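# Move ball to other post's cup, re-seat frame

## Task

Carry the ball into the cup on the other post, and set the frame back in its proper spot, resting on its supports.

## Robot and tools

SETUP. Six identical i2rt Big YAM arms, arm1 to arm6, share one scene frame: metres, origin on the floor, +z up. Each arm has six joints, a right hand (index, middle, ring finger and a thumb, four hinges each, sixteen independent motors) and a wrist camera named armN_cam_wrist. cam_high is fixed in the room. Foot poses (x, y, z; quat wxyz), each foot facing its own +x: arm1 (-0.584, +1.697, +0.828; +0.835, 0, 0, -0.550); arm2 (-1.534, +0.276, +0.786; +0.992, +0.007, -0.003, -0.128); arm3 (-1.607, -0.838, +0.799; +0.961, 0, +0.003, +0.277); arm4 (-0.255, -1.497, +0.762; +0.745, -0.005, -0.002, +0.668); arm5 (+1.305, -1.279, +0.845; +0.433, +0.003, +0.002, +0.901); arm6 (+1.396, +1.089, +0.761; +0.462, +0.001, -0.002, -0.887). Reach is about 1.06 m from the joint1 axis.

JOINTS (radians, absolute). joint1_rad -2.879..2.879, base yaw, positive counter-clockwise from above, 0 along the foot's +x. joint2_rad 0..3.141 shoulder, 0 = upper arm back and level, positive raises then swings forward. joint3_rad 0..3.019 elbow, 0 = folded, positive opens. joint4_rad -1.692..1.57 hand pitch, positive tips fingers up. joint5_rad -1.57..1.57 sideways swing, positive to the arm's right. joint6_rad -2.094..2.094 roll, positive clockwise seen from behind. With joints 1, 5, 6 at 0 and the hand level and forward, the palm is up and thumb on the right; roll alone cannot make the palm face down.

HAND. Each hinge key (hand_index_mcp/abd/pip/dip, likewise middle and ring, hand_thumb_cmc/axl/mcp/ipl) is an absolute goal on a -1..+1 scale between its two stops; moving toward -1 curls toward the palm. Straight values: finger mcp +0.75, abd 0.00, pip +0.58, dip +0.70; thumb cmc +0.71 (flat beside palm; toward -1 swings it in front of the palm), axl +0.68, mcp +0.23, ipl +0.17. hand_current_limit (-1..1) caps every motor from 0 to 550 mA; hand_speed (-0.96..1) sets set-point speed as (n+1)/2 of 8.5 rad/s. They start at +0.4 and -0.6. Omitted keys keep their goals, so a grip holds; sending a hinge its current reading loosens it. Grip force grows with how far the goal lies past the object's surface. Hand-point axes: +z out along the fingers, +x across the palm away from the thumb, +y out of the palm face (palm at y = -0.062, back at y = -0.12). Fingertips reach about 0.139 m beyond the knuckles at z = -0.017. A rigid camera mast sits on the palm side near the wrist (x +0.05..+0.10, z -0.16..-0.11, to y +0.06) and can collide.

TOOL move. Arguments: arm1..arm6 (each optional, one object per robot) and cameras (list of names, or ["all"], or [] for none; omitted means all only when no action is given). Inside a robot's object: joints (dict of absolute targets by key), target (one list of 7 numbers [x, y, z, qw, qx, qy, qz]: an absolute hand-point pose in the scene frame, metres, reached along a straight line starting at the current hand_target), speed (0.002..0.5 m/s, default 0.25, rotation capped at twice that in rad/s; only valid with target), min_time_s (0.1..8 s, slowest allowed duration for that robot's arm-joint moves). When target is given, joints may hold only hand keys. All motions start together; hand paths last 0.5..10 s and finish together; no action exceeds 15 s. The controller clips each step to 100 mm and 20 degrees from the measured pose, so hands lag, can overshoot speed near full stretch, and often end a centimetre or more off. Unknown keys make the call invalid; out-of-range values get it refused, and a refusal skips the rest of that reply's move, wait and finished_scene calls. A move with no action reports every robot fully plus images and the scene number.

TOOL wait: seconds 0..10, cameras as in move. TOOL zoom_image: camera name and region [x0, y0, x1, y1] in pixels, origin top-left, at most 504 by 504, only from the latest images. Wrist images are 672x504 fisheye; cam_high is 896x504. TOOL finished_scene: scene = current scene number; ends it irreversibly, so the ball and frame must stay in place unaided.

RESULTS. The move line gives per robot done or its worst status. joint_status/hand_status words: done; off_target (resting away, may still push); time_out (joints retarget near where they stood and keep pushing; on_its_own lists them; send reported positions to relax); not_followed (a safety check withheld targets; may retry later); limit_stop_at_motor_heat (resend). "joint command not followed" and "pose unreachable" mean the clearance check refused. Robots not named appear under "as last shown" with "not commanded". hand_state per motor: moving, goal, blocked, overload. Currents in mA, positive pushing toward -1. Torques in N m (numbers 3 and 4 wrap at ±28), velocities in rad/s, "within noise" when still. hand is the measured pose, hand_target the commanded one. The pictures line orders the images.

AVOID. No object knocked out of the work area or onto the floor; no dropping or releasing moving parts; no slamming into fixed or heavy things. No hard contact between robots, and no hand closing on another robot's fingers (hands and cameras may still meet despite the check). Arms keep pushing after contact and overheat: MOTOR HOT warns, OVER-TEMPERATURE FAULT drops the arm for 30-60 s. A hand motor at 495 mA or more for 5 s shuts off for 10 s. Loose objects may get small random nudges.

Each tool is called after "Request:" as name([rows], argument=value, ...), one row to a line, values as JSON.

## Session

Request:
move()

Scene clock: 0.00 s.
Joint torques (N m): no reading
Heat: arm1: hottest joint2_rad 38 °C; arm2: hottest joint3_rad 36 °C; arm3: hottest joint3_rad 42 °C; arm4: hottest joint3_rad 40 °C; arm5: hottest joint3_rad 38 °C; arm6: hottest joint3_rad 44 °C.
Joint velocities: within noise
arm1.joint_positions: joint1_rad=+0.250 joint2_rad=+0.621 joint3_rad=+1.339 joint4_rad=-1.297 joint5_rad=-0.027 joint6_rad=+1.075 hand_index_mcp=+0.753 hand_index_abd=+0.000 hand_index_pip=+0.577 hand_index_dip=+0.696 hand_middle_mcp=+0.753 hand_middle_abd=+0.000 hand_middle_pip=+0.577 hand_middle_dip=+0.696 hand_ring_mcp=+0.753 hand_ring_abd=+0.000 hand_ring_pip=+0.577 hand_ring_dip=+0.696 hand_thumb_cmc=+0.714 hand_thumb_axl=+0.677 hand_thumb_mcp=+0.226 hand_thumb_ipl=+0.168 hand_current_limit=+0.400 hand_speed=-0.600
arm1.joint_status: not commanded
arm1.hand_state: goal,goal,goal,goal,goal,goal,goal,goal,goal,goal,goal,goal,goal,goal,goal,goal
arm1.index_mcp_current_ma: 0
arm1.index_abd_current_ma: 0
arm1.index_pip_current_ma: 0
arm1.index_dip_current_ma: 0
arm1.middle_mcp_current_ma: 0
arm1.middle_abd_current_ma: 0
arm1.middle_pip_current_ma: 0
arm1.middle_dip_current_ma: 0
arm1.ring_mcp_current_ma: 0
arm1.ring_abd_current_ma: 0
arm1.ring_pip_current_ma: 0
arm1.ring_dip_current_ma: 0
arm1.thumb_cmc_current_ma: 0
arm1.thumb_axl_current_ma: 0
arm1.thumb_mcp_current_ma: 0
arm1.thumb_ipl_current_ma: 0
arm1.hand_goal_index_mcp: 0.754
arm1.hand_goal_index_abd: 0.000
arm1.hand_goal_index_pip: 0.576
arm1.hand_goal_index_dip: 0.696
arm1.hand_goal_middle_mcp: 0.754
arm1.hand_goal_middle_abd: 0.000
arm1.hand_goal_middle_pip: 0.576
arm1.hand_goal_middle_dip: 0.696
arm1.hand_goal_ring_mcp: 0.754
arm1.hand_goal_ring_abd: 0.000
arm1.hand_goal_ring_pip: 0.576
arm1.hand_goal_ring_dip: 0.696
arm1.hand_goal_thumb_cmc: 0.714
arm1.hand_goal_thumb_axl: 0.678
arm1.hand_goal_thumb_mcp: 0.226
arm1.hand_goal_thumb_ipl: 0.168
arm1.hand: x=-0.4890 y=+1.4404 z=+1.3654 quat_wxyz=(+0.299, +0.862, -0.177, +0.370) (m; scene frame)
arm1.hand_target: x=-0.4906 y=+1.4425 z=+1.3789 quat_wxyz=(+0.308, +0.855, -0.175, +0.380) (m; scene frame)
arm1.hand_status: not commanded
arm2.joint_positions: joint1_rad=+0.098 joint2_rad=+0.641 joint3_rad=+1.396 joint4_rad=-1.329 joint5_rad=-0.091 joint6_rad=+1.056 hand_index_mcp=+0.753 hand_index_abd=+0.000 hand_index_pip=+0.577 hand_index_dip=+0.696 hand_middle_mcp=+0.753 hand_middle_abd=+0.000 hand_middle_pip=+0.577 hand_middle_dip=+0.696 hand_ring_mcp=+0.753 hand_ring_abd=+0.000 hand_ring_pip=+0.577 hand_ring_dip=+0.696 hand_thumb_cmc=+0.714 hand_thumb_axl=+0.677 hand_thumb_mcp=+0.226 hand_thumb_ipl=+0.168 hand_current_limit=+0.400 hand_speed=-0.600
arm2.joint_status: not commanded
arm2.hand_state: goal,goal,goal,goal,goal,goal,goal,goal,goal,goal,goal,goal,goal,goal,goal,goal
arm2.index_mcp_current_ma: 0
arm2.index_abd_current_ma: 0
arm2.index_pip_current_ma: 0
arm2.index_dip_current_ma: 0
arm2.middle_mcp_current_ma: 0
arm2.middle_abd_current_ma: 0
arm2.middle_pip_current_ma: 0
arm2.middle_dip_current_ma: 0
arm2.ring_mcp_current_ma: 0
arm2.ring_abd_current_ma: 0
arm2.ring_pip_current_ma: 0
arm2.ring_dip_current_ma: 0
arm2.thumb_cmc_current_ma: 0
arm2.thumb_axl_current_ma: 0
arm2.thumb_mcp_current_ma: 0
arm2.thumb_ipl_current_ma: 0
arm2.hand_goal_index_mcp: 0.754
arm2.hand_goal_index_abd: 0.000
arm2.hand_goal_index_pip: 0.576
arm2.hand_goal_index_dip: 0.696
arm2.hand_goal_middle_mcp: 0.754
arm2.hand_goal_middle_abd: 0.000
arm2.hand_goal_middle_pip: 0.576
arm2.hand_goal_middle_dip: 0.696
arm2.hand_goal_ring_mcp: 0.754
arm2.hand_goal_ring_abd: 0.000
arm2.hand_goal_ring_pip: 0.576
arm2.hand_goal_ring_dip: 0.696
arm2.hand_goal_thumb_cmc: 0.714
arm2.hand_goal_thumb_axl: 0.678
arm2.hand_goal_thumb_mcp: 0.226
arm2.hand_goal_thumb_ipl: 0.168
arm2.hand: x=-1.2896 y=+0.1590 z=+1.3397 quat_wxyz=(+0.115, +0.859, +0.173, +0.469) (m; scene frame)
arm2.hand_target: x=-1.2923 y=+0.1593 z=+1.3498 quat_wxyz=(+0.119, +0.853, +0.172, +0.478) (m; scene frame)
arm2.hand_status: not commanded
arm3.joint_positions: joint1_rad=+0.003 joint2_rad=+0.618 joint3_rad=+1.413 joint4_rad=-1.200 joint5_rad=+0.022 joint6_rad=+1.030 hand_index_mcp=+0.753 hand_index_abd=+0.000 hand_index_pip=+0.577 hand_index_dip=+0.696 hand_middle_mcp=+0.753 hand_middle_abd=+0.000 hand_middle_pip=+0.577 hand_middle_dip=+0.696 hand_ring_mcp=+0.753 hand_ring_abd=+0.000 hand_ring_pip=+0.577 hand_ring_dip=+0.696 hand_thumb_cmc=+0.714 hand_thumb_axl=+0.677 hand_thumb_mcp=+0.226 hand_thumb_ipl=+0.168 hand_current_limit=+0.400 hand_speed=-0.600
arm3.joint_status: not commanded
arm3.hand_state: goal,goal,goal,goal,goal,goal,goal,goal,goal,goal,goal,goal,goal,goal,goal,goal
arm3.index_mcp_current_ma: 0
arm3.index_abd_current_ma: 0
arm3.index_pip_current_ma: 0
arm3.index_dip_current_ma: 0
arm3.middle_mcp_current_ma: 0
arm3.middle_abd_current_ma: 0
arm3.middle_pip_current_ma: 0
arm3.middle_dip_current_ma: 0
arm3.ring_mcp_current_ma: 0
arm3.ring_abd_current_ma: 0
arm3.ring_pip_current_ma: 0
arm3.ring_dip_current_ma: 0
arm3.thumb_cmc_current_ma: 0
arm3.thumb_axl_current_ma: 0
arm3.thumb_mcp_current_ma: 0
arm3.thumb_ipl_current_ma: 0
arm3.hand_goal_index_mcp: 0.754
arm3.hand_goal_index_abd: 0.000
arm3.hand_goal_index_pip: 0.576
arm3.hand_goal_index_dip: 0.696
arm3.hand_goal_middle_mcp: 0.754
arm3.hand_goal_middle_abd: 0.000
arm3.hand_goal_middle_pip: 0.576
arm3.hand_goal_middle_dip: 0.696
arm3.hand_goal_ring_mcp: 0.754
arm3.hand_goal_ring_abd: 0.000
arm3.hand_goal_ring_pip: 0.576
arm3.hand_goal_ring_dip: 0.696
arm3.hand_goal_thumb_cmc: 0.714
arm3.hand_goal_thumb_axl: 0.678
arm3.hand_goal_thumb_mcp: 0.226
arm3.hand_goal_thumb_ipl: 0.168
arm3.hand: x=-1.3398 y=-0.7750 z=+1.4008 quat_wxyz=(+0.002, +0.715, +0.434, +0.548) (m; scene frame)
arm3.hand_target: x=-1.3434 y=-0.7774 z=+1.4140 quat_wxyz=(+0.001, +0.709, +0.429, +0.560) (m; scene frame)
arm3.hand_status: not commanded
arm4.joint_positions: joint1_rad=+0.495 joint2_rad=+0.634 joint3_rad=+1.366 joint4_rad=-1.262 joint5_rad=+0.107 joint6_rad=+1.053 hand_index_mcp=+0.753 hand_index_abd=+0.000 hand_index_pip=+0.577 hand_index_dip=+0.696 hand_middle_mcp=+0.753 hand_middle_abd=+0.000 hand_middle_pip=+0.577 hand_middle_dip=+0.696 hand_ring_mcp=+0.753 hand_ring_abd=+0.000 hand_ring_pip=+0.577 hand_ring_dip=+0.696 hand_thumb_cmc=+0.714 hand_thumb_axl=+0.677 hand_thumb_mcp=+0.226 hand_thumb_ipl=+0.168 hand_current_limit=+0.400 hand_speed=-0.600
arm4.joint_status: not commanded
arm4.hand_state: goal,goal,goal,goal,goal,goal,goal,goal,goal,goal,goal,goal,goal,goal,goal,goal
arm4.index_mcp_current_ma: 0
arm4.index_abd_current_ma: 0
arm4.index_pip_current_ma: 0
arm4.index_dip_current_ma: 0
arm4.middle_mcp_current_ma: 0
arm4.middle_abd_current_ma: 0
arm4.middle_pip_current_ma: 0
arm4.middle_dip_current_ma: 0
arm4.ring_mcp_current_ma: 0
arm4.ring_abd_current_ma: 0
arm4.ring_pip_current_ma: 0
arm4.ring_dip_current_ma: 0
arm4.thumb_cmc_current_ma: 0
arm4.thumb_axl_current_ma: 0
arm4.thumb_mcp_current_ma: 0
arm4.thumb_ipl_current_ma: 0
arm4.hand_goal_index_mcp: 0.754
arm4.hand_goal_index_abd: 0.000
arm4.hand_goal_index_pip: 0.576
arm4.hand_goal_index_dip: 0.696
arm4.hand_goal_middle_mcp: 0.754
arm4.hand_goal_middle_abd: 0.000
arm4.hand_goal_middle_pip: 0.576
arm4.hand_goal_middle_dip: 0.696
arm4.hand_goal_ring_mcp: 0.754
arm4.hand_goal_ring_abd: 0.000
arm4.hand_goal_ring_pip: 0.576
arm4.hand_goal_ring_dip: 0.696
arm4.hand_goal_thumb_cmc: 0.714
arm4.hand_goal_thumb_axl: 0.678
arm4.hand_goal_thumb_mcp: 0.226
arm4.hand_goal_thumb_ipl: 0.168
arm4.hand: x=-0.2613 y=-1.2156 z=+1.3246 quat_wxyz=(-0.288, +0.308, +0.813, +0.403) (m; scene frame)
arm4.hand_target: x=-0.2603 y=-1.2183 z=+1.3385 quat_wxyz=(-0.297, +0.305, +0.805, +0.413) (m; scene frame)
arm4.hand_status: not commanded
arm5.joint_positions: joint1_rad=-0.254 joint2_rad=+0.648 joint3_rad=+1.435 joint4_rad=-1.156 joint5_rad=-0.113 joint6_rad=+1.107 hand_index_mcp=+0.753 hand_index_abd=+0.000 hand_index_pip=+0.577 hand_index_dip=+0.696 hand_middle_mcp=+0.753 hand_middle_abd=+0.000 hand_middle_pip=+0.577 hand_middle_dip=+0.696 hand_ring_mcp=+0.753 hand_ring_abd=+0.000 hand_ring_pip=+0.577 hand_ring_dip=+0.696 hand_thumb_cmc=+0.714 hand_thumb_axl=+0.677 hand_thumb_mcp=+0.226 hand_thumb_ipl=+0.168 hand_current_limit=+0.400 hand_speed=-0.600
arm5.joint_status: not commanded
arm5.hand_state: goal,goal,goal,goal,goal,goal,goal,goal,goal,goal,goal,goal,goal,goal,goal,goal
arm5.index_mcp_current_ma: 0
arm5.index_abd_current_ma: 0
arm5.index_pip_current_ma: 0
arm5.index_dip_current_ma: 0
arm5.middle_mcp_current_ma: 0
arm5.middle_abd_current_ma: 0
arm5.middle_pip_current_ma: 0
arm5.middle_dip_current_ma: 0
arm5.ring_mcp_current_ma: 0
arm5.ring_abd_current_ma: 0
arm5.ring_pip_current_ma: 0
arm5.ring_dip_current_ma: 0
arm5.thumb_cmc_current_ma: 0
arm5.thumb_axl_current_ma: 0
arm5.thumb_mcp_current_ma: 0
arm5.thumb_ipl_current_ma: 0
arm5.hand_goal_index_mcp: 0.754
arm5.hand_goal_index_abd: 0.000
arm5.hand_goal_index_pip: 0.576
arm5.hand_goal_index_dip: 0.696
arm5.hand_goal_middle_mcp: 0.754
arm5.hand_goal_middle_abd: 0.000
arm5.hand_goal_middle_pip: 0.576
arm5.hand_goal_middle_dip: 0.696
arm5.hand_goal_ring_mcp: 0.754
arm5.hand_goal_ring_abd: 0.000
arm5.hand_goal_ring_pip: 0.576
arm5.hand_goal_ring_dip: 0.696
arm5.hand_goal_thumb_cmc: 0.714
arm5.hand_goal_thumb_axl: 0.678
arm5.hand_goal_thumb_mcp: 0.226
arm5.hand_goal_thumb_ipl: 0.168
arm5.hand: x=+1.2569 y=-0.9982 z=+1.4526 quat_wxyz=(-0.426, +0.249, +0.785, +0.374) (m; scene frame)
arm5.hand_target: x=+1.2585 y=-1.0018 z=+1.4636 quat_wxyz=(-0.433, +0.246, +0.779, +0.381) (m; scene frame)
arm5.hand_status: not commanded
arm6.joint_positions: joint1_rad=+0.034 joint2_rad=+0.623 joint3_rad=+1.452 joint4_rad=-1.304 joint5_rad=-0.099 joint6_rad=+1.032 hand_index_mcp=+0.753 hand_index_abd=+0.000 hand_index_pip=+0.577 hand_index_dip=+0.696 hand_middle_mcp=+0.753 hand_middle_abd=+0.000 hand_middle_pip=+0.577 hand_middle_dip=+0.696 hand_ring_mcp=+0.753 hand_ring_abd=+0.000 hand_ring_pip=+0.577 hand_ring_dip=+0.696 hand_thumb_cmc=+0.714 hand_thumb_axl=+0.677 hand_thumb_mcp=+0.226 hand_thumb_ipl=+0.168 hand_current_limit=+0.400 hand_speed=-0.600
arm6.joint_status: not commanded
arm6.hand_state: goal,goal,goal,goal,goal,goal,goal,goal,goal,goal,goal,goal,goal,goal,goal,goal
arm6.index_mcp_current_ma: 0
arm6.index_abd_current_ma: 0
arm6.index_pip_current_ma: 0
arm6.index_dip_current_ma: 0
arm6.middle_mcp_current_ma: 0
arm6.middle_abd_current_ma: 0
arm6.middle_pip_current_ma: 0
arm6.middle_dip_current_ma: 0
arm6.ring_mcp_current_ma: 0
arm6.ring_abd_current_ma: 0
arm6.ring_pip_current_ma: 0
arm6.ring_dip_current_ma: 0
arm6.thumb_cmc_current_ma: 0
arm6.thumb_axl_current_ma: 0
arm6.thumb_mcp_current_ma: 0
arm6.thumb_ipl_current_ma: 0
arm6.hand_goal_index_mcp: 0.754
arm6.hand_goal_index_abd: 0.000
arm6.hand_goal_index_pip: 0.576
arm6.hand_goal_index_dip: 0.696
arm6.hand_goal_middle_mcp: 0.754
arm6.hand_goal_middle_abd: 0.000
arm6.hand_goal_middle_pip: 0.576
arm6.hand_goal_middle_dip: 0.696
arm6.hand_goal_ring_mcp: 0.754
arm6.hand_goal_ring_abd: 0.000
arm6.hand_goal_ring_pip: 0.576
arm6.hand_goal_ring_dip: 0.696
arm6.hand_goal_thumb_cmc: 0.714
arm6.hand_goal_thumb_axl: 0.678
arm6.hand_goal_thumb_mcp: 0.226
arm6.hand_goal_thumb_ipl: 0.168
arm6.hand: x=+1.1999 y=+0.9177 z=+1.3535 quat_wxyz=(+0.496, +0.609, -0.597, +0.161) (m; scene frame)
arm6.hand_target: x=+1.2021 y=+0.9211 z=+1.3681 quat_wxyz=(+0.510, +0.604, -0.591, +0.163) (m; scene frame)
arm6.hand_status: not commanded
pictures: arm1_cam_wrist, arm2_cam_wrist, arm3_cam_wrist, arm4_cam_wrist, arm5_cam_wrist, arm6_cam_wrist, cam_high

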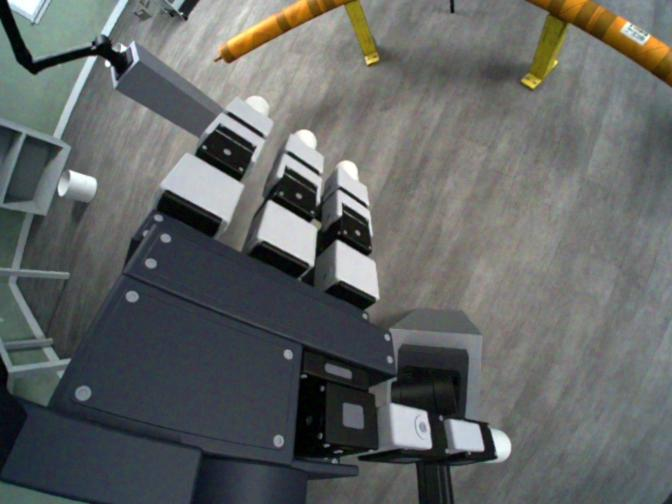

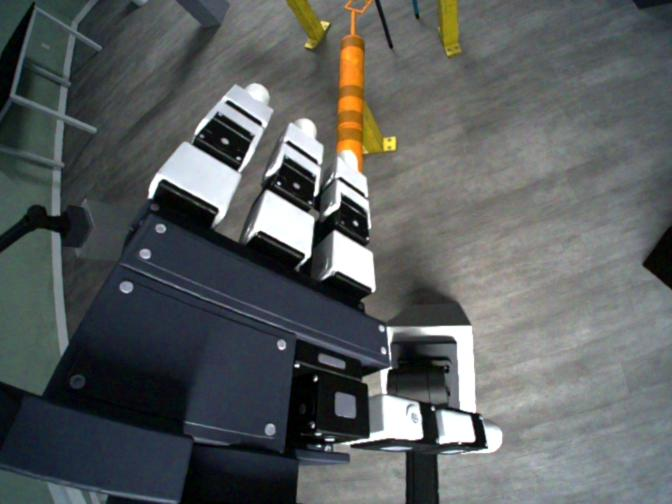

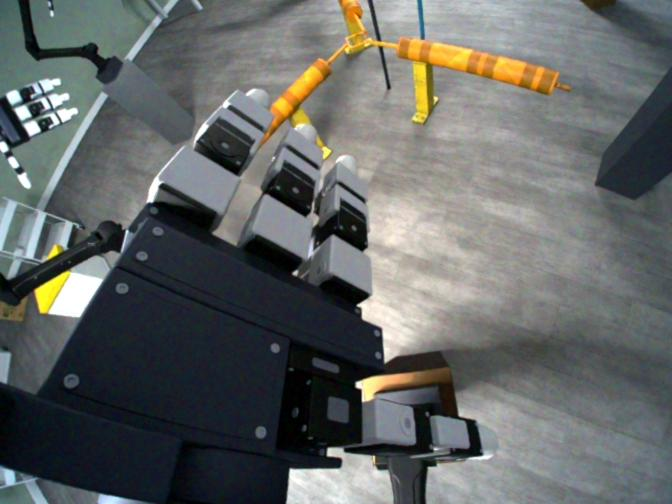

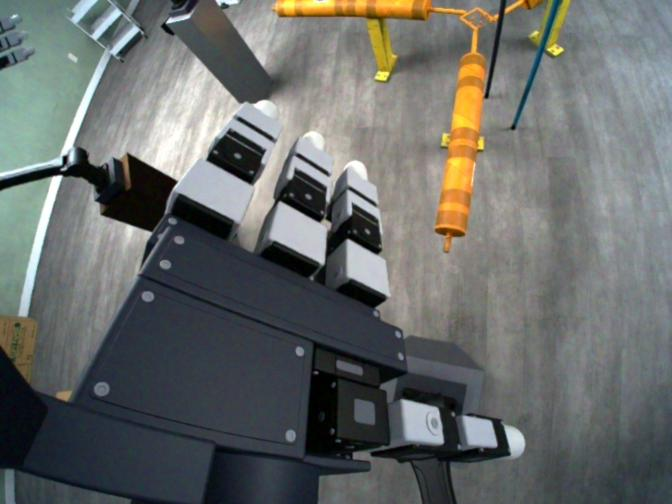

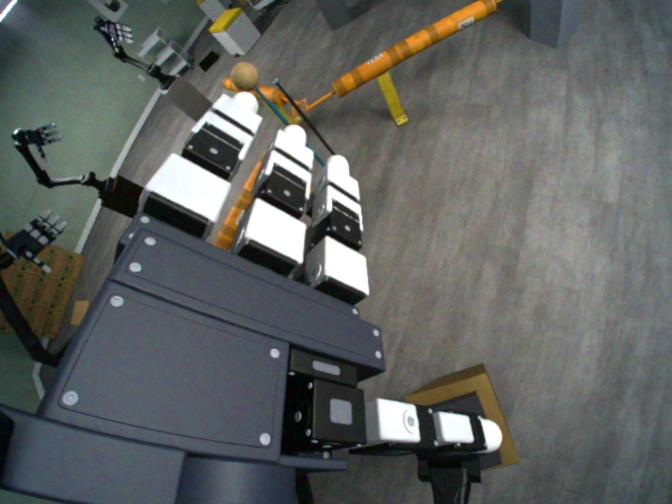

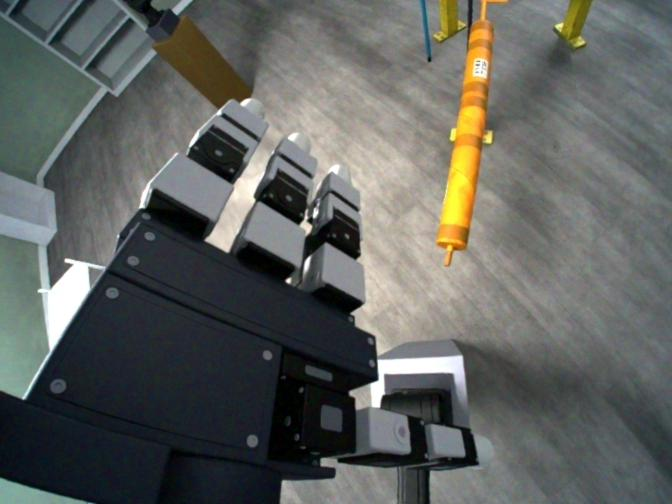

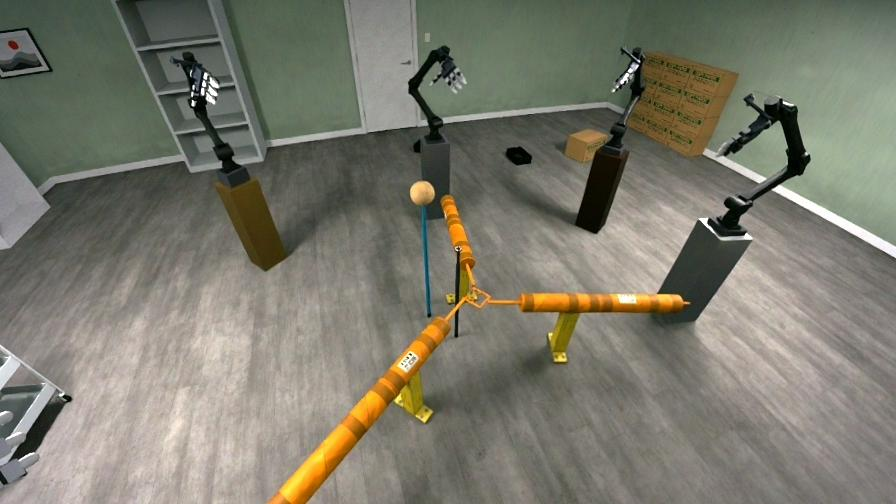

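Request:
zoom_image(camera="cam_high", region=[400, 170, 560, 350])

Request:
move(arm1={"joints": {"joint1_rad": -0.056, "joint2_rad": 1.9, "joint3_rad": 2.2, "joint4_rad": -0.25, "joint5_rad": 0, "joint6_rad": 1.57}, "min_time_s": 3}, arm3={"joints": {"joint1_rad": -0.115, "joint2_rad": 1.9, "joint3_rad": 2.2, "joint4_rad": -0.25, "joint5_rad": 0, "joint6_rad": 1.57}, "min_time_s": 3}, arm5={"joints": {"joint1_rad": 0.098, "joint2_rad": 1.9, "joint3_rad": 2.2, "joint4_rad": -0.25, "joint5_rad": 0, "joint6_rad": 1.57}, "min_time_s": 3}, arm2={"joints": {"joint1_rad": 0.473, "joint2_rad": 1.895, "joint3_rad": 1.623, "joint4_rad": -1.3, "joint5_rad": 0, "joint6_rad": -1.005}, "min_time_s": 3}, arm4={"joints": {"joint1_rad": 0.023, "joint2_rad": 2.26, "joint3_rad": 2.09, "joint4_rad": -1.4, "joint5_rad": 0, "joint6_rad": 1.659}, "min_time_s": 3}, arm6={"joints": {"joint1_rad": -0.177, "joint2_rad": 1.99, "joint3_rad": 1.74, "joint4_rad": -1.32, "joint5_rad": 0, "joint6_rad": -1.363}, "min_time_s": 3}, cameras=["all"])

Scaled by 2.800 from the camera's 896x504 image, which has a finer 1280x720 frame.

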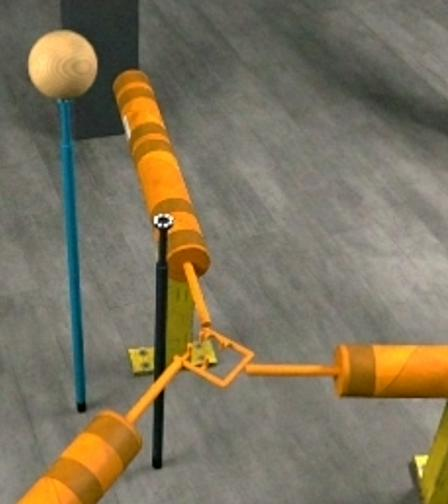

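Scene clock: 62.33 s.
Joint torques (N m): arm1=[-1.73 -18.49 14.83 3.32 0.11 0.11] | arm2=[-1.32 -15.38 12.01 0.55 0.04 -0.06] | arm3=[-1.2 -20.01 14.28 3.48 -0.01 0.08] | arm4=[-0.62 -20.42 13.55 -0.2 0.07 0.06] | arm5=[1.08 -19.78 17.24 3.97 0.06 0.03] | arm6=[0.5 -19.19 11.67 0.21 0.01 0.01]
Heat: arm1: hottest joint3_rad 39 °C; arm2: hottest joint3_rad 39 °C; arm3: hottest joint3_rad 45 °C; arm4: hottest joint3_rad 44 °C; arm5: hottest joint3_rad 40 °C; arm6: hottest joint3_rad 48 °C.
move: arm1 done; arm2 done; arm3 done; arm4 done; arm5 done; arm6 done
Joint velocities: within noise
arm1.joint_positions: joint1_rad=-0.050 joint2_rad=+1.903 joint3_rad=+2.139 joint4_rad=-0.273 joint5_rad=-0.003 joint6_rad=+1.557 hand_index_mcp=+0.755 hand_index_abd=+0.002 hand_index_pip=+0.577 hand_index_dip=+0.696 hand_middle_mcp=+0.755 hand_middle_abd=+0.002 hand_middle_pip=+0.577 hand_middle_dip=+0.696 hand_ring_mcp=+0.755 hand_ring_abd=+0.002 hand_ring_pip=+0.577 hand_ring_dip=+0.696 hand_thumb_cmc=+0.715 hand_thumb_axl=+0.677 hand_thumb_mcp=+0.226 hand_thumb_ipl=+0.168 hand_current_limit=+0.400 hand_speed=-0.600
arm1.joint_status: all done
arm1.hand_state: goal,goal,goal,goal,goal,goal,goal,goal,goal,goal,goal,goal,goal,goal,goal,goal
arm1.index_mcp_current_ma: 0
arm1.index_abd_current_ma: 0
arm1.index_pip_current_ma: 0
arm1.index_dip_current_ma: 0
arm1.middle_mcp_current_ma: 0
arm1.middle_abd_current_ma: 1
arm1.middle_pip_current_ma: 0
arm1.middle_dip_current_ma: 0
arm1.ring_mcp_current_ma: 0
arm1.ring_abd_current_ma: 0
arm1.ring_pip_current_ma: 0
arm1.ring_dip_current_ma: 0
arm1.thumb_cmc_current_ma: 0
arm1.thumb_axl_current_ma: 0
arm1.thumb_mcp_current_ma: 0
arm1.thumb_ipl_current_ma: 0
arm1.hand_goal_index_mcp: 0.754
arm1.hand_goal_index_abd: 0.000
arm1.hand_goal_index_pip: 0.576
arm1.hand_goal_index_dip: 0.696
arm1.hand_goal_middle_mcp: 0.754
arm1.hand_goal_middle_abd: 0.000
arm1.hand_goal_middle_pip: 0.576
arm1.hand_goal_middle_dip: 0.696
arm1.hand_goal_ring_mcp: 0.754
arm1.hand_goal_ring_abd: 0.000
arm1.hand_goal_ring_pip: 0.576
arm1.hand_goal_ring_dip: 0.696
arm1.hand_goal_thumb_cmc: 0.714
arm1.hand_goal_thumb_axl: 0.678
arm1.hand_goal_thumb_mcp: 0.226
arm1.hand_goal_thumb_ipl: 0.168
arm1.hand: x=-0.3752 y=+0.8913 z=+1.3524 quat_wxyz=(+0.399, +0.594, -0.406, +0.568) (m; scene frame)
arm1.hand_target: x=-0.3824 y=+0.8957 z=+1.3973 quat_wxyz=(+0.415, +0.565, -0.395, +0.594) (m; scene frame)
arm1.hand_status: not commanded
arm2.joint_positions: joint1_rad=+0.469 joint2_rad=+1.887 joint3_rad=+1.583 joint4_rad=-1.311 joint5_rad=-0.002 joint6_rad=-0.993 hand_index_mcp=+0.754 hand_index_abd=+0.000 hand_index_pip=+0.577 hand_index_dip=+0.696 hand_middle_mcp=+0.754 hand_middle_abd=+0.000 hand_middle_pip=+0.577 hand_middle_dip=+0.696 hand_ring_mcp=+0.755 hand_ring_abd=+0.000 hand_ring_pip=+0.577 hand_ring_dip=+0.696 hand_thumb_cmc=+0.715 hand_thumb_axl=+0.677 hand_thumb_mcp=+0.223 hand_thumb_ipl=+0.168 hand_current_limit=+0.400 hand_speed=-0.600
arm2.joint_status: all done
arm2.hand_state: goal,goal,goal,goal,goal,goal,goal,goal,goal,goal,goal,goal,goal,goal,goal,goal
arm2.index_mcp_current_ma: 0
arm2.index_abd_current_ma: 0
arm2.index_pip_current_ma: 1
arm2.index_dip_current_ma: 0
arm2.middle_mcp_current_ma: 0
arm2.middle_abd_current_ma: 0
arm2.middle_pip_current_ma: 1
arm2.middle_dip_current_ma: 0
arm2.ring_mcp_current_ma: 1
arm2.ring_abd_current_ma: 0
arm2.ring_pip_current_ma: 1
arm2.ring_dip_current_ma: 0
arm2.thumb_cmc_current_ma: 2
arm2.thumb_axl_current_ma: -1
arm2.thumb_mcp_current_ma: -6
arm2.thumb_ipl_current_ma: 0
arm2.hand_goal_index_mcp: 0.754
arm2.hand_goal_index_abd: 0.000
arm2.hand_goal_index_pip: 0.576
arm2.hand_goal_index_dip: 0.696
arm2.hand_goal_middle_mcp: 0.754
arm2.hand_goal_middle_abd: 0.000
arm2.hand_goal_middle_pip: 0.576
arm2.hand_goal_middle_dip: 0.696
arm2.hand_goal_ring_mcp: 0.754
arm2.hand_goal_ring_abd: 0.000
arm2.hand_goal_ring_pip: 0.576
arm2.hand_goal_ring_dip: 0.696
arm2.hand_goal_thumb_cmc: 0.714
arm2.hand_goal_thumb_axl: 0.678
arm2.hand_goal_thumb_mcp: 0.226
arm2.hand_goal_thumb_ipl: 0.168
arm2.hand: x=-0.9379 y=+0.4631 z=+0.8978 quat_wxyz=(-0.018, +0.182, +0.983, -0.001) (m; scene frame)
arm2.hand_target: x=-0.9229 y=+0.4692 z=+0.9112 quat_wxyz=(+0.003, +0.174, +0.985, +0.007) (m; scene frame)
arm2.hand_status: not commanded
arm3.joint_positions: joint1_rad=-0.105 joint2_rad=+1.898 joint3_rad=+2.130 joint4_rad=-0.271 joint5_rad=+0.002 joint6_rad=+1.558 hand_index_mcp=+0.757 hand_index_abd=+0.002 hand_index_pip=+0.577 hand_index_dip=+0.696 hand_middle_mcp=+0.756 hand_middle_abd=+0.002 hand_middle_pip=+0.577 hand_middle_dip=+0.696 hand_ring_mcp=+0.756 hand_ring_abd=+0.002 hand_ring_pip=+0.577 hand_ring_dip=+0.696 hand_thumb_cmc=+0.716 hand_thumb_axl=+0.677 hand_thumb_mcp=+0.226 hand_thumb_ipl=+0.168 hand_current_limit=+0.400 hand_speed=-0.600
arm3.joint_status: all done
arm3.hand_state: goal,goal,goal,goal,goal,goal,goal,goal,goal,goal,goal,goal,goal,goal,goal,goal
arm3.index_mcp_current_ma: 2
arm3.index_abd_current_ma: 2
arm3.index_pip_current_ma: 0
arm3.index_dip_current_ma: 0
arm3.middle_mcp_current_ma: 2
arm3.middle_abd_current_ma: 1
arm3.middle_pip_current_ma: 0
arm3.middle_dip_current_ma: 0
arm3.ring_mcp_current_ma: 2
arm3.ring_abd_current_ma: 1
arm3.ring_pip_current_ma: 0
arm3.ring_dip_current_ma: 0
arm3.thumb_cmc_current_ma: 2
arm3.thumb_axl_current_ma: 0
arm3.thumb_mcp_current_ma: 0
arm3.thumb_ipl_current_ma: 0
arm3.hand_goal_index_mcp: 0.754
arm3.hand_goal_index_abd: 0.000
arm3.hand_goal_index_pip: 0.576
arm3.hand_goal_index_dip: 0.696
arm3.hand_goal_middle_mcp: 0.754
arm3.hand_goal_middle_abd: 0.000
arm3.hand_goal_middle_pip: 0.576
arm3.hand_goal_middle_dip: 0.696
arm3.hand_goal_ring_mcp: 0.754
arm3.hand_goal_ring_abd: 0.000
arm3.hand_goal_ring_pip: 0.576
arm3.hand_goal_ring_dip: 0.696
arm3.hand_goal_thumb_cmc: 0.714
arm3.hand_goal_thumb_axl: 0.678
arm3.hand_goal_thumb_mcp: 0.226
arm3.hand_goal_thumb_ipl: 0.168
arm3.hand: x=-0.8243 y=-0.5499 z=+1.3171 quat_wxyz=(-0.152, +0.704, +0.167, +0.674) (m; scene frame)
arm3.hand_target: x=-0.8253 y=-0.5587 z=+1.3631 quat_wxyz=(-0.160, +0.674, +0.153, +0.704) (m; scene frame)
arm3.hand_status: not commanded
arm4.joint_positions: joint1_rad=+0.028 joint2_rad=+2.280 joint3_rad=+2.036 joint4_rad=-1.390 joint5_rad=+0.001 joint6_rad=+1.651 hand_index_mcp=+0.755 hand_index_abd=+0.000 hand_index_pip=+0.577 hand_index_dip=+0.696 hand_middle_mcp=+0.755 hand_middle_abd=+0.000 hand_middle_pip=+0.577 hand_middle_dip=+0.696 hand_ring_mcp=+0.755 hand_ring_abd=+0.000 hand_ring_pip=+0.577 hand_ring_dip=+0.696 hand_thumb_cmc=+0.716 hand_thumb_axl=+0.677 hand_thumb_mcp=+0.223 hand_thumb_ipl=+0.168 hand_current_limit=+0.400 hand_speed=-0.600
arm4.joint_status: all done
arm4.hand_state: goal,goal,goal,goal,goal,goal,goal,goal,goal,goal,goal,goal,goal,goal,goal,goal
arm4.index_mcp_current_ma: 1
arm4.index_abd_current_ma: 0
arm4.index_pip_current_ma: 1
arm4.index_dip_current_ma: 0
arm4.middle_mcp_current_ma: 2
arm4.middle_abd_current_ma: 0
arm4.middle_pip_current_ma: 1
arm4.middle_dip_current_ma: 0
arm4.ring_mcp_current_ma: 1
arm4.ring_abd_current_ma: 1
arm4.ring_pip_current_ma: 1
arm4.ring_dip_current_ma: 0
arm4.thumb_cmc_current_ma: 3
arm4.thumb_axl_current_ma: -1
arm4.thumb_mcp_current_ma: -7
arm4.thumb_ipl_current_ma: -1
arm4.hand_goal_index_mcp: 0.754
arm4.hand_goal_index_abd: 0.000
arm4.hand_goal_index_pip: 0.576
arm4.hand_goal_index_dip: 0.696
arm4.hand_goal_middle_mcp: 0.754
arm4.hand_goal_middle_abd: 0.000
arm4.hand_goal_middle_pip: 0.576
arm4.hand_goal_middle_dip: 0.696
arm4.hand_goal_ring_mcp: 0.754
arm4.hand_goal_ring_abd: 0.000
arm4.hand_goal_ring_pip: 0.576
arm4.hand_goal_ring_dip: 0.696
arm4.hand_goal_thumb_cmc: 0.714
arm4.hand_goal_thumb_axl: 0.678
arm4.hand_goal_thumb_mcp: 0.226
arm4.hand_goal_thumb_ipl: 0.168
arm4.hand: x=-0.1198 y=-0.8599 z=+0.7960 quat_wxyz=(+0.028, +0.761, +0.647, -0.021) (m; scene frame)
arm4.hand_target: x=-0.1158 y=-0.8442 z=+0.8273 quat_wxyz=(+0.005, +0.766, +0.643, +0.002) (m; scene frame)
arm4.hand_status: not commanded
arm5.joint_positions: joint1_rad=+0.093 joint2_rad=+1.897 joint3_rad=+2.140 joint4_rad=-0.272 joint5_rad=-0.001 joint6_rad=+1.561 hand_index_mcp=+0.755 hand_index_abd=+0.002 hand_index_pip=+0.577 hand_index_dip=+0.696 hand_middle_mcp=+0.755 hand_middle_abd=+0.002 hand_middle_pip=+0.577 hand_middle_dip=+0.696 hand_ring_mcp=+0.755 hand_ring_abd=+0.002 hand_ring_pip=+0.577 hand_ring_dip=+0.696 hand_thumb_cmc=+0.715 hand_thumb_axl=+0.677 hand_thumb_mcp=+0.226 hand_thumb_ipl=+0.168 hand_current_limit=+0.400 hand_speed=-0.600
arm5.joint_status: all done
arm5.hand_state: goal,goal,goal,goal,goal,goal,goal,goal,goal,goal,goal,goal,goal,goal,goal,goal
arm5.index_mcp_current_ma: 5
arm5.index_abd_current_ma: 6
arm5.index_pip_current_ma: 3
arm5.index_dip_current_ma: 0
arm5.middle_mcp_current_ma: 5
arm5.middle_abd_current_ma: 7
arm5.middle_pip_current_ma: 3
arm5.middle_dip_current_ma: 0
arm5.ring_mcp_current_ma: 6
arm5.ring_abd_current_ma: 8
arm5.ring_pip_current_ma: 3
arm5.ring_dip_current_ma: 0
arm5.thumb_cmc_current_ma: 4
arm5.thumb_axl_current_ma: -3
arm5.thumb_mcp_current_ma: -1
arm5.thumb_ipl_current_ma: -2
arm5.hand_goal_index_mcp: 0.754
arm5.hand_goal_index_abd: 0.000
arm5.hand_goal_index_pip: 0.576
arm5.hand_goal_index_dip: 0.696
arm5.hand_goal_middle_mcp: 0.754
arm5.hand_goal_middle_abd: 0.000
arm5.hand_goal_middle_pip: 0.576
arm5.hand_goal_middle_dip: 0.696
arm5.hand_goal_ring_mcp: 0.754
arm5.hand_goal_ring_abd: 0.000
arm5.hand_goal_ring_pip: 0.576
arm5.hand_goal_ring_dip: 0.696
arm5.hand_goal_thumb_cmc: 0.714
arm5.hand_goal_thumb_axl: 0.678
arm5.hand_goal_thumb_mcp: 0.226
arm5.hand_goal_thumb_ipl: 0.168
arm5.hand: x=+0.7969 y=-0.6243 z=+1.3770 quat_wxyz=(-0.642, +0.279, +0.660, +0.273) (m; scene frame)
arm5.hand_target: x=+0.7958 y=-0.6295 z=+1.4163 quat_wxyz=(-0.669, +0.269, +0.633, +0.280) (m; scene frame)
arm5.hand_status: not commanded
arm6.joint_positions: joint1_rad=-0.172 joint2_rad=+1.999 joint3_rad=+1.683 joint4_rad=-1.313 joint5_rad=-0.003 joint6_rad=-1.348 hand_index_mcp=+0.755 hand_index_abd=+0.000 hand_index_pip=+0.577 hand_index_dip=+0.696 hand_middle_mcp=+0.755 hand_middle_abd=+0.000 hand_middle_pip=+0.577 hand_middle_dip=+0.696 hand_ring_mcp=+0.755 hand_ring_abd=+0.000 hand_ring_pip=+0.577 hand_ring_dip=+0.696 hand_thumb_cmc=+0.716 hand_thumb_axl=+0.677 hand_thumb_mcp=+0.223 hand_thumb_ipl=+0.168 hand_current_limit=+0.400 hand_speed=-0.600
arm6.joint_status: all done
arm6.hand_state: goal,goal,goal,goal,goal,goal,goal,goal,goal,goal,goal,goal,goal,goal,goal,goal
arm6.index_mcp_current_ma: 1
arm6.index_abd_current_ma: 1
arm6.index_pip_current_ma: 1
arm6.index_dip_current_ma: 0
arm6.middle_mcp_current_ma: 2
arm6.middle_abd_current_ma: 1
arm6.middle_pip_current_ma: 1
arm6.middle_dip_current_ma: 0
arm6.ring_mcp_current_ma: 2
arm6.ring_abd_current_ma: 1
arm6.ring_pip_current_ma: 1
arm6.ring_dip_current_ma: 0
arm6.thumb_cmc_current_ma: 4
arm6.thumb_axl_current_ma: -1
arm6.thumb_mcp_current_ma: -8
arm6.thumb_ipl_current_ma: -1
arm6.hand_goal_index_mcp: 0.754
arm6.hand_goal_index_abd: 0.000
arm6.hand_goal_index_pip: 0.576
arm6.hand_goal_index_dip: 0.696
arm6.hand_goal_middle_mcp: 0.754
arm6.hand_goal_middle_abd: 0.000
arm6.hand_goal_middle_pip: 0.576
arm6.hand_goal_middle_dip: 0.696
arm6.hand_goal_ring_mcp: 0.754
arm6.hand_goal_ring_abd: 0.000
arm6.hand_goal_ring_pip: 0.576
arm6.hand_goal_ring_dip: 0.696
arm6.hand_goal_thumb_cmc: 0.714
arm6.hand_goal_thumb_axl: 0.678
arm6.hand_goal_thumb_mcp: 0.226
arm6.hand_goal_thumb_ipl: 0.168
arm6.hand: x=+1.0063 y=+0.5871 z=+0.8398 quat_wxyz=(-0.011, +0.960, +0.279, +0.028) (m; scene frame)
arm6.hand_target: x=+0.9913 y=+0.5766 z=+0.8674 quat_wxyz=(+0.002, +0.959, +0.284, +0.001) (m; scene frame)
arm6.hand_status: not commanded
pictures: arm1_cam_wrist, arm2_cam_wrist, arm3_cam_wrist, arm4_cam_wrist, arm5_cam_wrist, arm6_cam_wrist, cam_high

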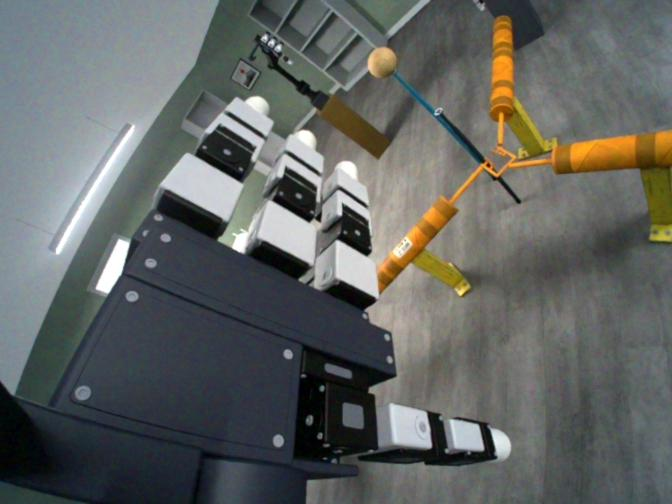

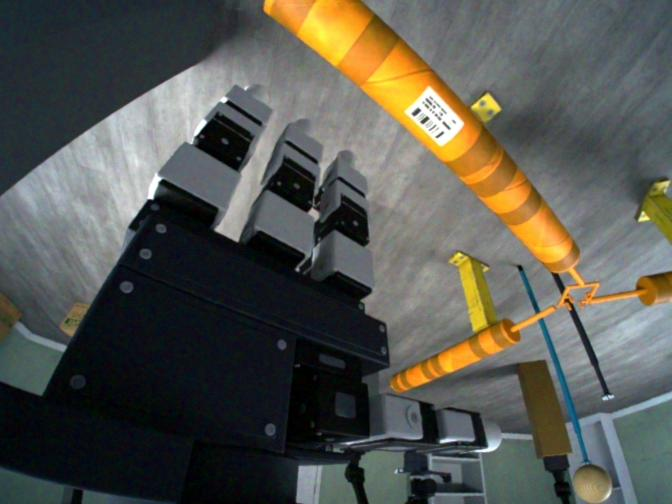

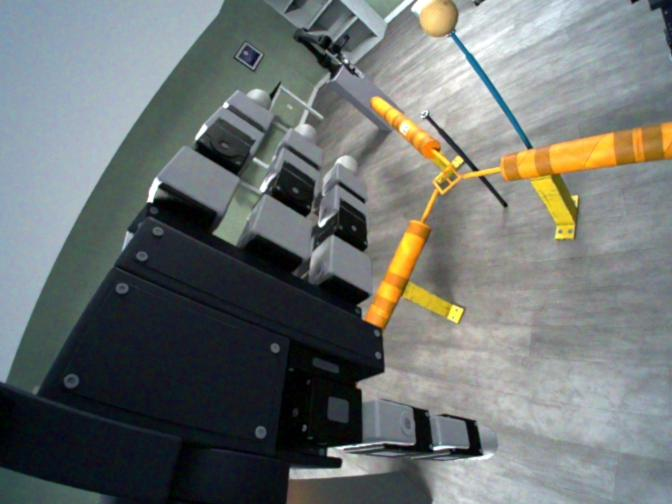

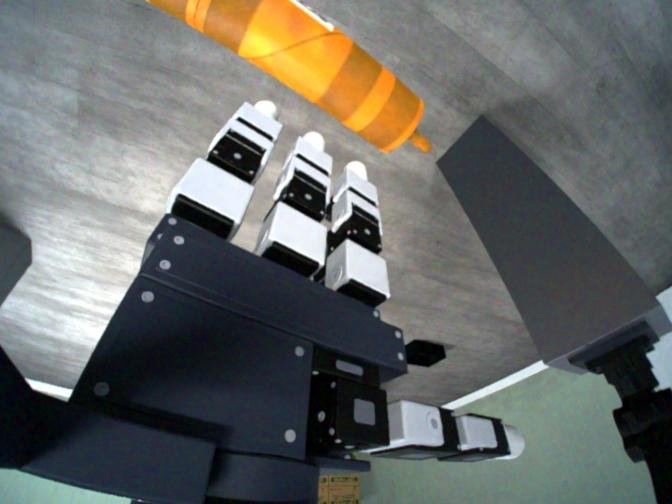

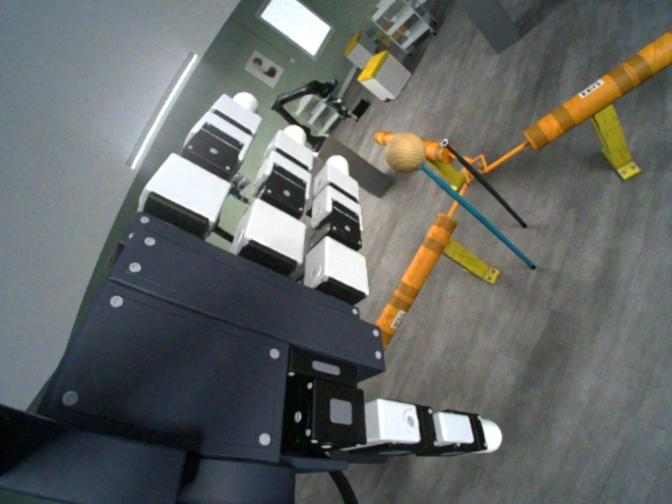

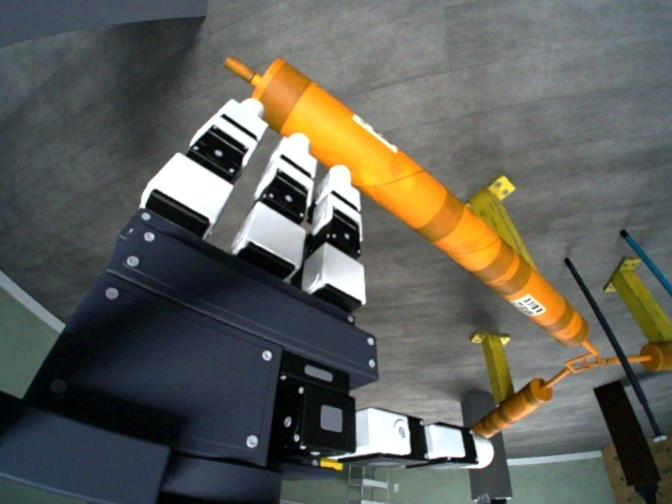

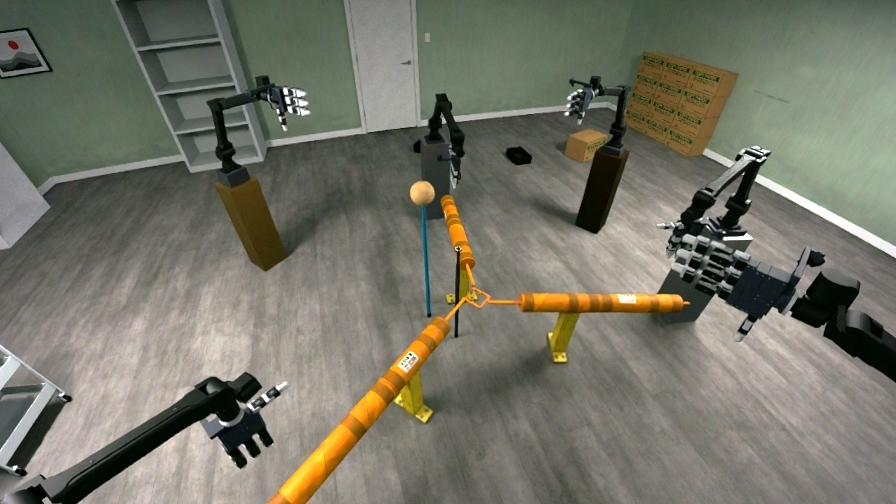

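Request:
zoom_image(camera="cam_high", region=[440, 265, 510, 325])

Request:
zoom_image(camera="arm3_cam_wrist", region=[400, 90, 530, 230])

Request:
zoom_image(camera="arm1_cam_wrist", region=[420, 90, 560, 220])

Scaled by 7.200 from the camera's 896x504 image, which has a finer 1280x720 frame.

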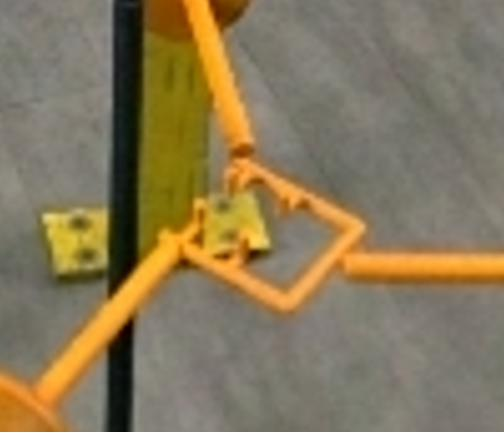

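Scaled by 3.600 from the camera's 672x504 image, which has a finer 960x720 frame.

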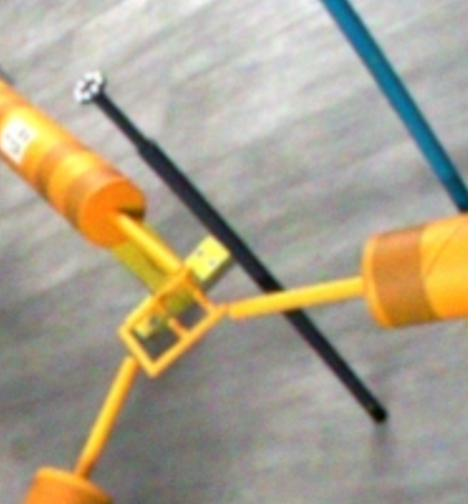

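Scaled by 3.600 from the camera's 672x504 image, which has a finer 960x720 frame.

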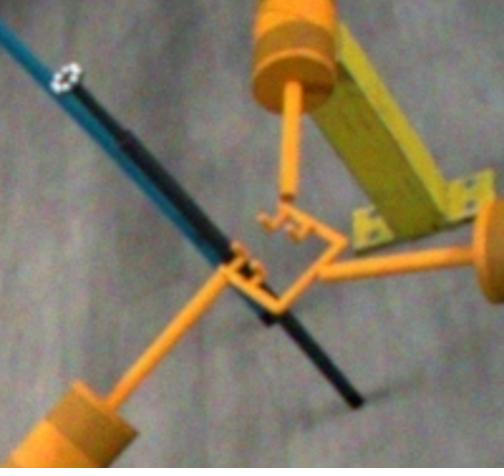

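Request:
move(arm2={"target": [-0.940, 0.434, 0.69, 0, 0.1820, 0.9833, 0], "speed": 0.2}, arm4={"target": [-0.183, -0.726, 0.70, 0, 0.7688, 0.6394, 0], "speed": 0.2}, arm6={"target": [0.831, 0.653, 0.695, 0, 0.9603, 0.2790, 0], "speed": 0.2}, cameras=["arm2_cam_wrist", "arm4_cam_wrist", "arm6_cam_wrist", "cam_high"])

Scene clock: 144.97 s.
Joint torques (N m): arm1=[-1.73 -18.43 14.83 3.3 0.11 0.11] | arm2=[-2.32 -15.62 6.52 0.69 0.04 -0.02] | arm3=[-1.32 -19.9 14.34 3.45 -0.02 0.08] | arm4=[0.5 -23.24 14.32 0.09 0.01 0.04] | arm5=[1.03 -19.84 17.2 3.95 0.06 0.03] | arm6=[1.26 -21.25 10.88 0.51 -0.09 0.02]
Heat: arm1: hottest joint3_rad 52 °C; arm2: hottest joint3_rad 40 °C; arm3: hottest joint3_rad 50 °C; arm4: hottest joint3_rad 47 °C; arm5: hottest joint3_rad 45 °C; arm6: hottest joint3_rad 50 °C.
move: arm2 done; arm4 off_target; arm6 off_target
Joint velocities: within noise
arm1, arm3, arm5: as last shown
arm1.hand_target: x=-0.3824 y=+0.8957 z=+1.3974 quat_wxyz=(+0.415, +0.565, -0.395, +0.594) (m; scene frame)
arm2.joint_positions: joint1_rad=+0.426 joint2_rad=+2.112 joint3_rad=+1.343 joint4_rad=-0.809 joint5_rad=+0.009 joint6_rad=-1.032 hand_index_mcp=+0.754 hand_index_abd=+0.000 hand_index_pip=+0.577 hand_index_dip=+0.696 hand_middle_mcp=+0.754 hand_middle_abd=+0.000 hand_middle_pip=+0.577 hand_middle_dip=+0.696 hand_ring_mcp=+0.754 hand_ring_abd=+0.000 hand_ring_pip=+0.577 hand_ring_dip=+0.696 hand_thumb_cmc=+0.715 hand_thumb_axl=+0.677 hand_thumb_mcp=+0.223 hand_thumb_ipl=+0.168 hand_current_limit=+0.400 hand_speed=-0.600
arm2.joint_status: not commanded
arm2.hand_state: goal,goal,goal,goal,goal,goal,goal,goal,goal,goal,goal,goal,goal,goal,goal,goal
arm2.index_mcp_current_ma: 0
arm2.index_abd_current_ma: 0
arm2.index_pip_current_ma: 1
arm2.index_dip_current_ma: 0
arm2.middle_mcp_current_ma: 0
arm2.middle_abd_current_ma: 0
arm2.middle_pip_current_ma: 1
arm2.middle_dip_current_ma: 0
arm2.ring_mcp_current_ma: 0
arm2.ring_abd_current_ma: 0
arm2.ring_pip_current_ma: 1
arm2.ring_dip_current_ma: 0
arm2.thumb_cmc_current_ma: 2
arm2.thumb_axl_current_ma: -1
arm2.thumb_mcp_current_ma: -6
arm2.thumb_ipl_current_ma: 0
arm2.hand_goal_index_mcp: 0.754
arm2.hand_goal_index_abd: 0.000
arm2.hand_goal_index_pip: 0.576
arm2.hand_goal_index_dip: 0.696
arm2.hand_goal_middle_mcp: 0.754
arm2.hand_goal_middle_abd: 0.000
arm2.hand_goal_middle_pip: 0.576
arm2.hand_goal_middle_dip: 0.696
arm2.hand_goal_ring_mcp: 0.754
arm2.hand_goal_ring_abd: 0.000
arm2.hand_goal_ring_pip: 0.576
arm2.hand_goal_ring_dip: 0.696
arm2.hand_goal_thumb_cmc: 0.714
arm2.hand_goal_thumb_axl: 0.678
arm2.hand_goal_thumb_mcp: 0.226
arm2.hand_goal_thumb_ipl: 0.168
arm2.hand: x=-0.9405 y=+0.4381 z=+0.6986 quat_wxyz=(+0.001, +0.184, +0.983, +0.001) (m; scene frame)
arm2.hand_target: x=-0.9401 y=+0.4340 z=+0.6902 quat_wxyz=(+0.000, +0.182, +0.983, +0.000) (m; scene frame)
arm2.hand_status: done (0.010 m and 0.4 deg from the pose sent, 0.210 m and 2.1 deg at the start)
arm4.joint_positions: joint1_rad=+0.108 joint2_rad=+2.871 joint3_rad=+2.870 joint4_rad=-1.551 joint5_rad=-0.007 joint6_rad=+1.735 hand_index_mcp=+0.755 hand_index_abd=+0.000 hand_index_pip=+0.577 hand_index_dip=+0.696 hand_middle_mcp=+0.755 hand_middle_abd=+0.000 hand_middle_pip=+0.577 hand_middle_dip=+0.696 hand_ring_mcp=+0.755 hand_ring_abd=+0.000 hand_ring_pip=+0.577 hand_ring_dip=+0.696 hand_thumb_cmc=+0.716 hand_thumb_axl=+0.677 hand_thumb_mcp=+0.223 hand_thumb_ipl=+0.168 hand_current_limit=+0.400 hand_speed=-0.600
arm4.joint_status: not commanded
arm4.hand_state: goal,goal,goal,goal,goal,goal,goal,goal,goal,goal,goal,goal,goal,goal,goal,goal
arm4.index_mcp_current_ma: 1
arm4.index_abd_current_ma: 0
arm4.index_pip_current_ma: 1
arm4.index_dip_current_ma: 0
arm4.middle_mcp_current_ma: 1
arm4.middle_abd_current_ma: 0
arm4.middle_pip_current_ma: 1
arm4.middle_dip_current_ma: 0
arm4.ring_mcp_current_ma: 1
arm4.ring_abd_current_ma: 1
arm4.ring_pip_current_ma: 1
arm4.ring_dip_current_ma: 0
arm4.thumb_cmc_current_ma: 3
arm4.thumb_axl_current_ma: -1
arm4.thumb_mcp_current_ma: -9
arm4.thumb_ipl_current_ma: -1
arm4.hand_goal_index_mcp: 0.754
arm4.hand_goal_index_abd: 0.000
arm4.hand_goal_index_pip: 0.576
arm4.hand_goal_index_dip: 0.696
arm4.hand_goal_middle_mcp: 0.754
arm4.hand_goal_middle_abd: 0.000
arm4.hand_goal_middle_pip: 0.576
arm4.hand_goal_middle_dip: 0.696
arm4.hand_goal_ring_mcp: 0.754
arm4.hand_goal_ring_abd: 0.000
arm4.hand_goal_ring_pip: 0.576
arm4.hand_goal_ring_dip: 0.696
arm4.hand_goal_thumb_cmc: 0.714
arm4.hand_goal_thumb_axl: 0.678
arm4.hand_goal_thumb_mcp: 0.226
arm4.hand_goal_thumb_ipl: 0.168
arm4.hand: x=-0.1737 y=-0.7421 z=+0.6754 quat_wxyz=(-0.004, +0.763, +0.647, +0.005) (m; scene frame)
arm4.hand_target: x=-0.1832 y=-0.7284 z=+0.7001 quat_wxyz=(-0.026, +0.761, +0.648, +0.022) (m; scene frame)
arm4.hand_status: off_target (0.031 m and 1.3 deg from the pose sent, 0.176 m and 4.2 deg at the start; a joint's target at an end of its range on 22 of 60 steps)
arm5.hand_target: x=+0.7958 y=-0.6294 z=+1.4164 quat_wxyz=(-0.669, +0.269, +0.633, +0.280) (m; scene frame)
arm6.joint_positions: joint1_rad=-0.428 joint2_rad=+2.366 joint3_rad=+1.875 joint4_rad=-1.130 joint5_rad=+0.004 joint6_rad=-1.582 hand_index_mcp=+0.754 hand_index_abd=+0.000 hand_index_pip=+0.577 hand_index_dip=+0.696 hand_middle_mcp=+0.754 hand_middle_abd=+0.000 hand_middle_pip=+0.577 hand_middle_dip=+0.696 hand_ring_mcp=+0.754 hand_ring_abd=+0.000 hand_ring_pip=+0.577 hand_ring_dip=+0.696 hand_thumb_cmc=+0.716 hand_thumb_axl=+0.677 hand_thumb_mcp=+0.223 hand_thumb_ipl=+0.168 hand_current_limit=+0.400 hand_speed=-0.600
arm6.joint_status: not commanded
arm6.hand_state: goal,goal,goal,goal,goal,goal,goal,goal,goal,goal,goal,goal,goal,goal,goal,goal
arm6.index_mcp_current_ma: 1
arm6.index_abd_current_ma: 1
arm6.index_pip_current_ma: 1
arm6.index_dip_current_ma: 0
arm6.middle_mcp_current_ma: 1
arm6.middle_abd_current_ma: 1
arm6.middle_pip_current_ma: 1
arm6.middle_dip_current_ma: 0
arm6.ring_mcp_current_ma: 1
arm6.ring_abd_current_ma: 1
arm6.ring_pip_current_ma: 1
arm6.ring_dip_current_ma: 0
arm6.thumb_cmc_current_ma: 3
arm6.thumb_axl_current_ma: -1
arm6.thumb_mcp_current_ma: -8
arm6.thumb_ipl_current_ma: -1
arm6.hand_goal_index_mcp: 0.754
arm6.hand_goal_index_abd: 0.000
arm6.hand_goal_index_pip: 0.576
arm6.hand_goal_index_dip: 0.696
arm6.hand_goal_middle_mcp: 0.754
arm6.hand_goal_middle_abd: 0.000
arm6.hand_goal_middle_pip: 0.576
arm6.hand_goal_middle_dip: 0.696
arm6.hand_goal_ring_mcp: 0.754
arm6.hand_goal_ring_abd: 0.000
arm6.hand_goal_ring_pip: 0.576
arm6.hand_goal_ring_dip: 0.696
arm6.hand_goal_thumb_cmc: 0.714
arm6.hand_goal_thumb_axl: 0.678
arm6.hand_goal_thumb_mcp: 0.226
arm6.hand_goal_thumb_ipl: 0.168
arm6.hand: x=+0.8483 y=+0.6680 z=+0.6778 quat_wxyz=(-0.007, +0.963, +0.269, +0.026) (m; scene frame)
arm6.hand_target: x=+0.8320 y=+0.6537 z=+0.6958 quat_wxyz=(+0.000, +0.960, +0.279, -0.001) (m; scene frame)
arm6.hand_status: off_target (0.029 m and 3.3 deg from the pose sent, 0.237 m and 3.4 deg at the start)
pictures: arm2_cam_wrist, arm4_cam_wrist, arm6_cam_wrist, cam_high

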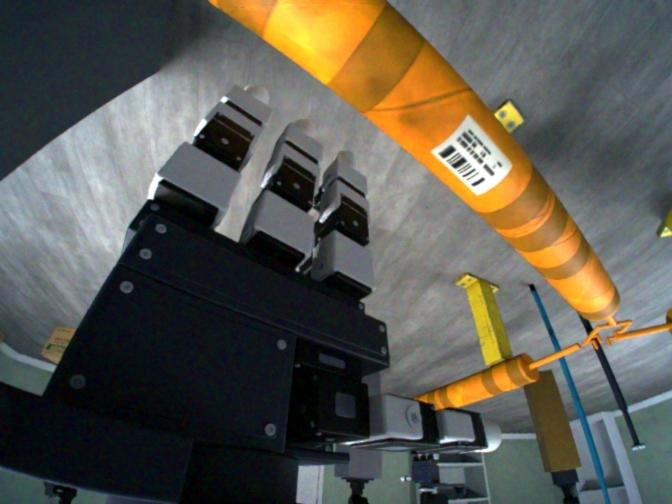

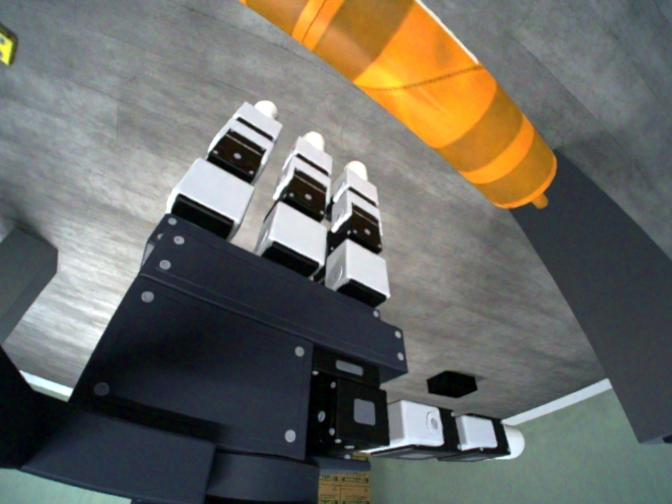

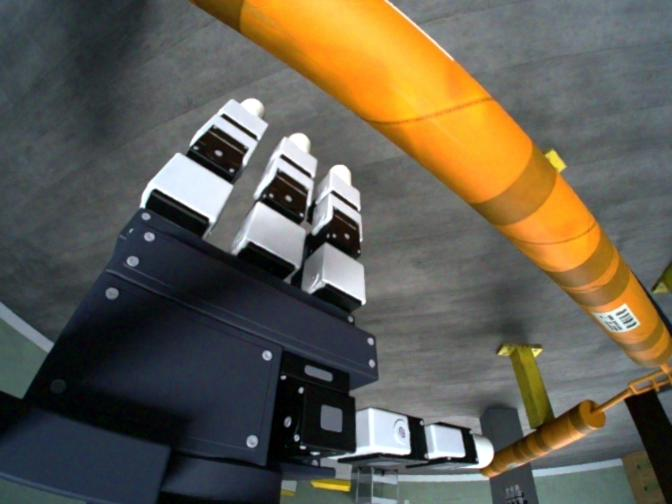

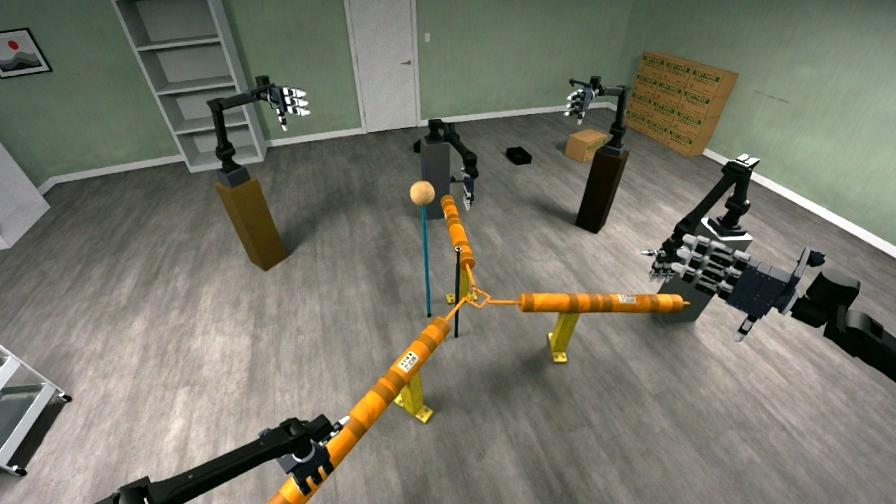

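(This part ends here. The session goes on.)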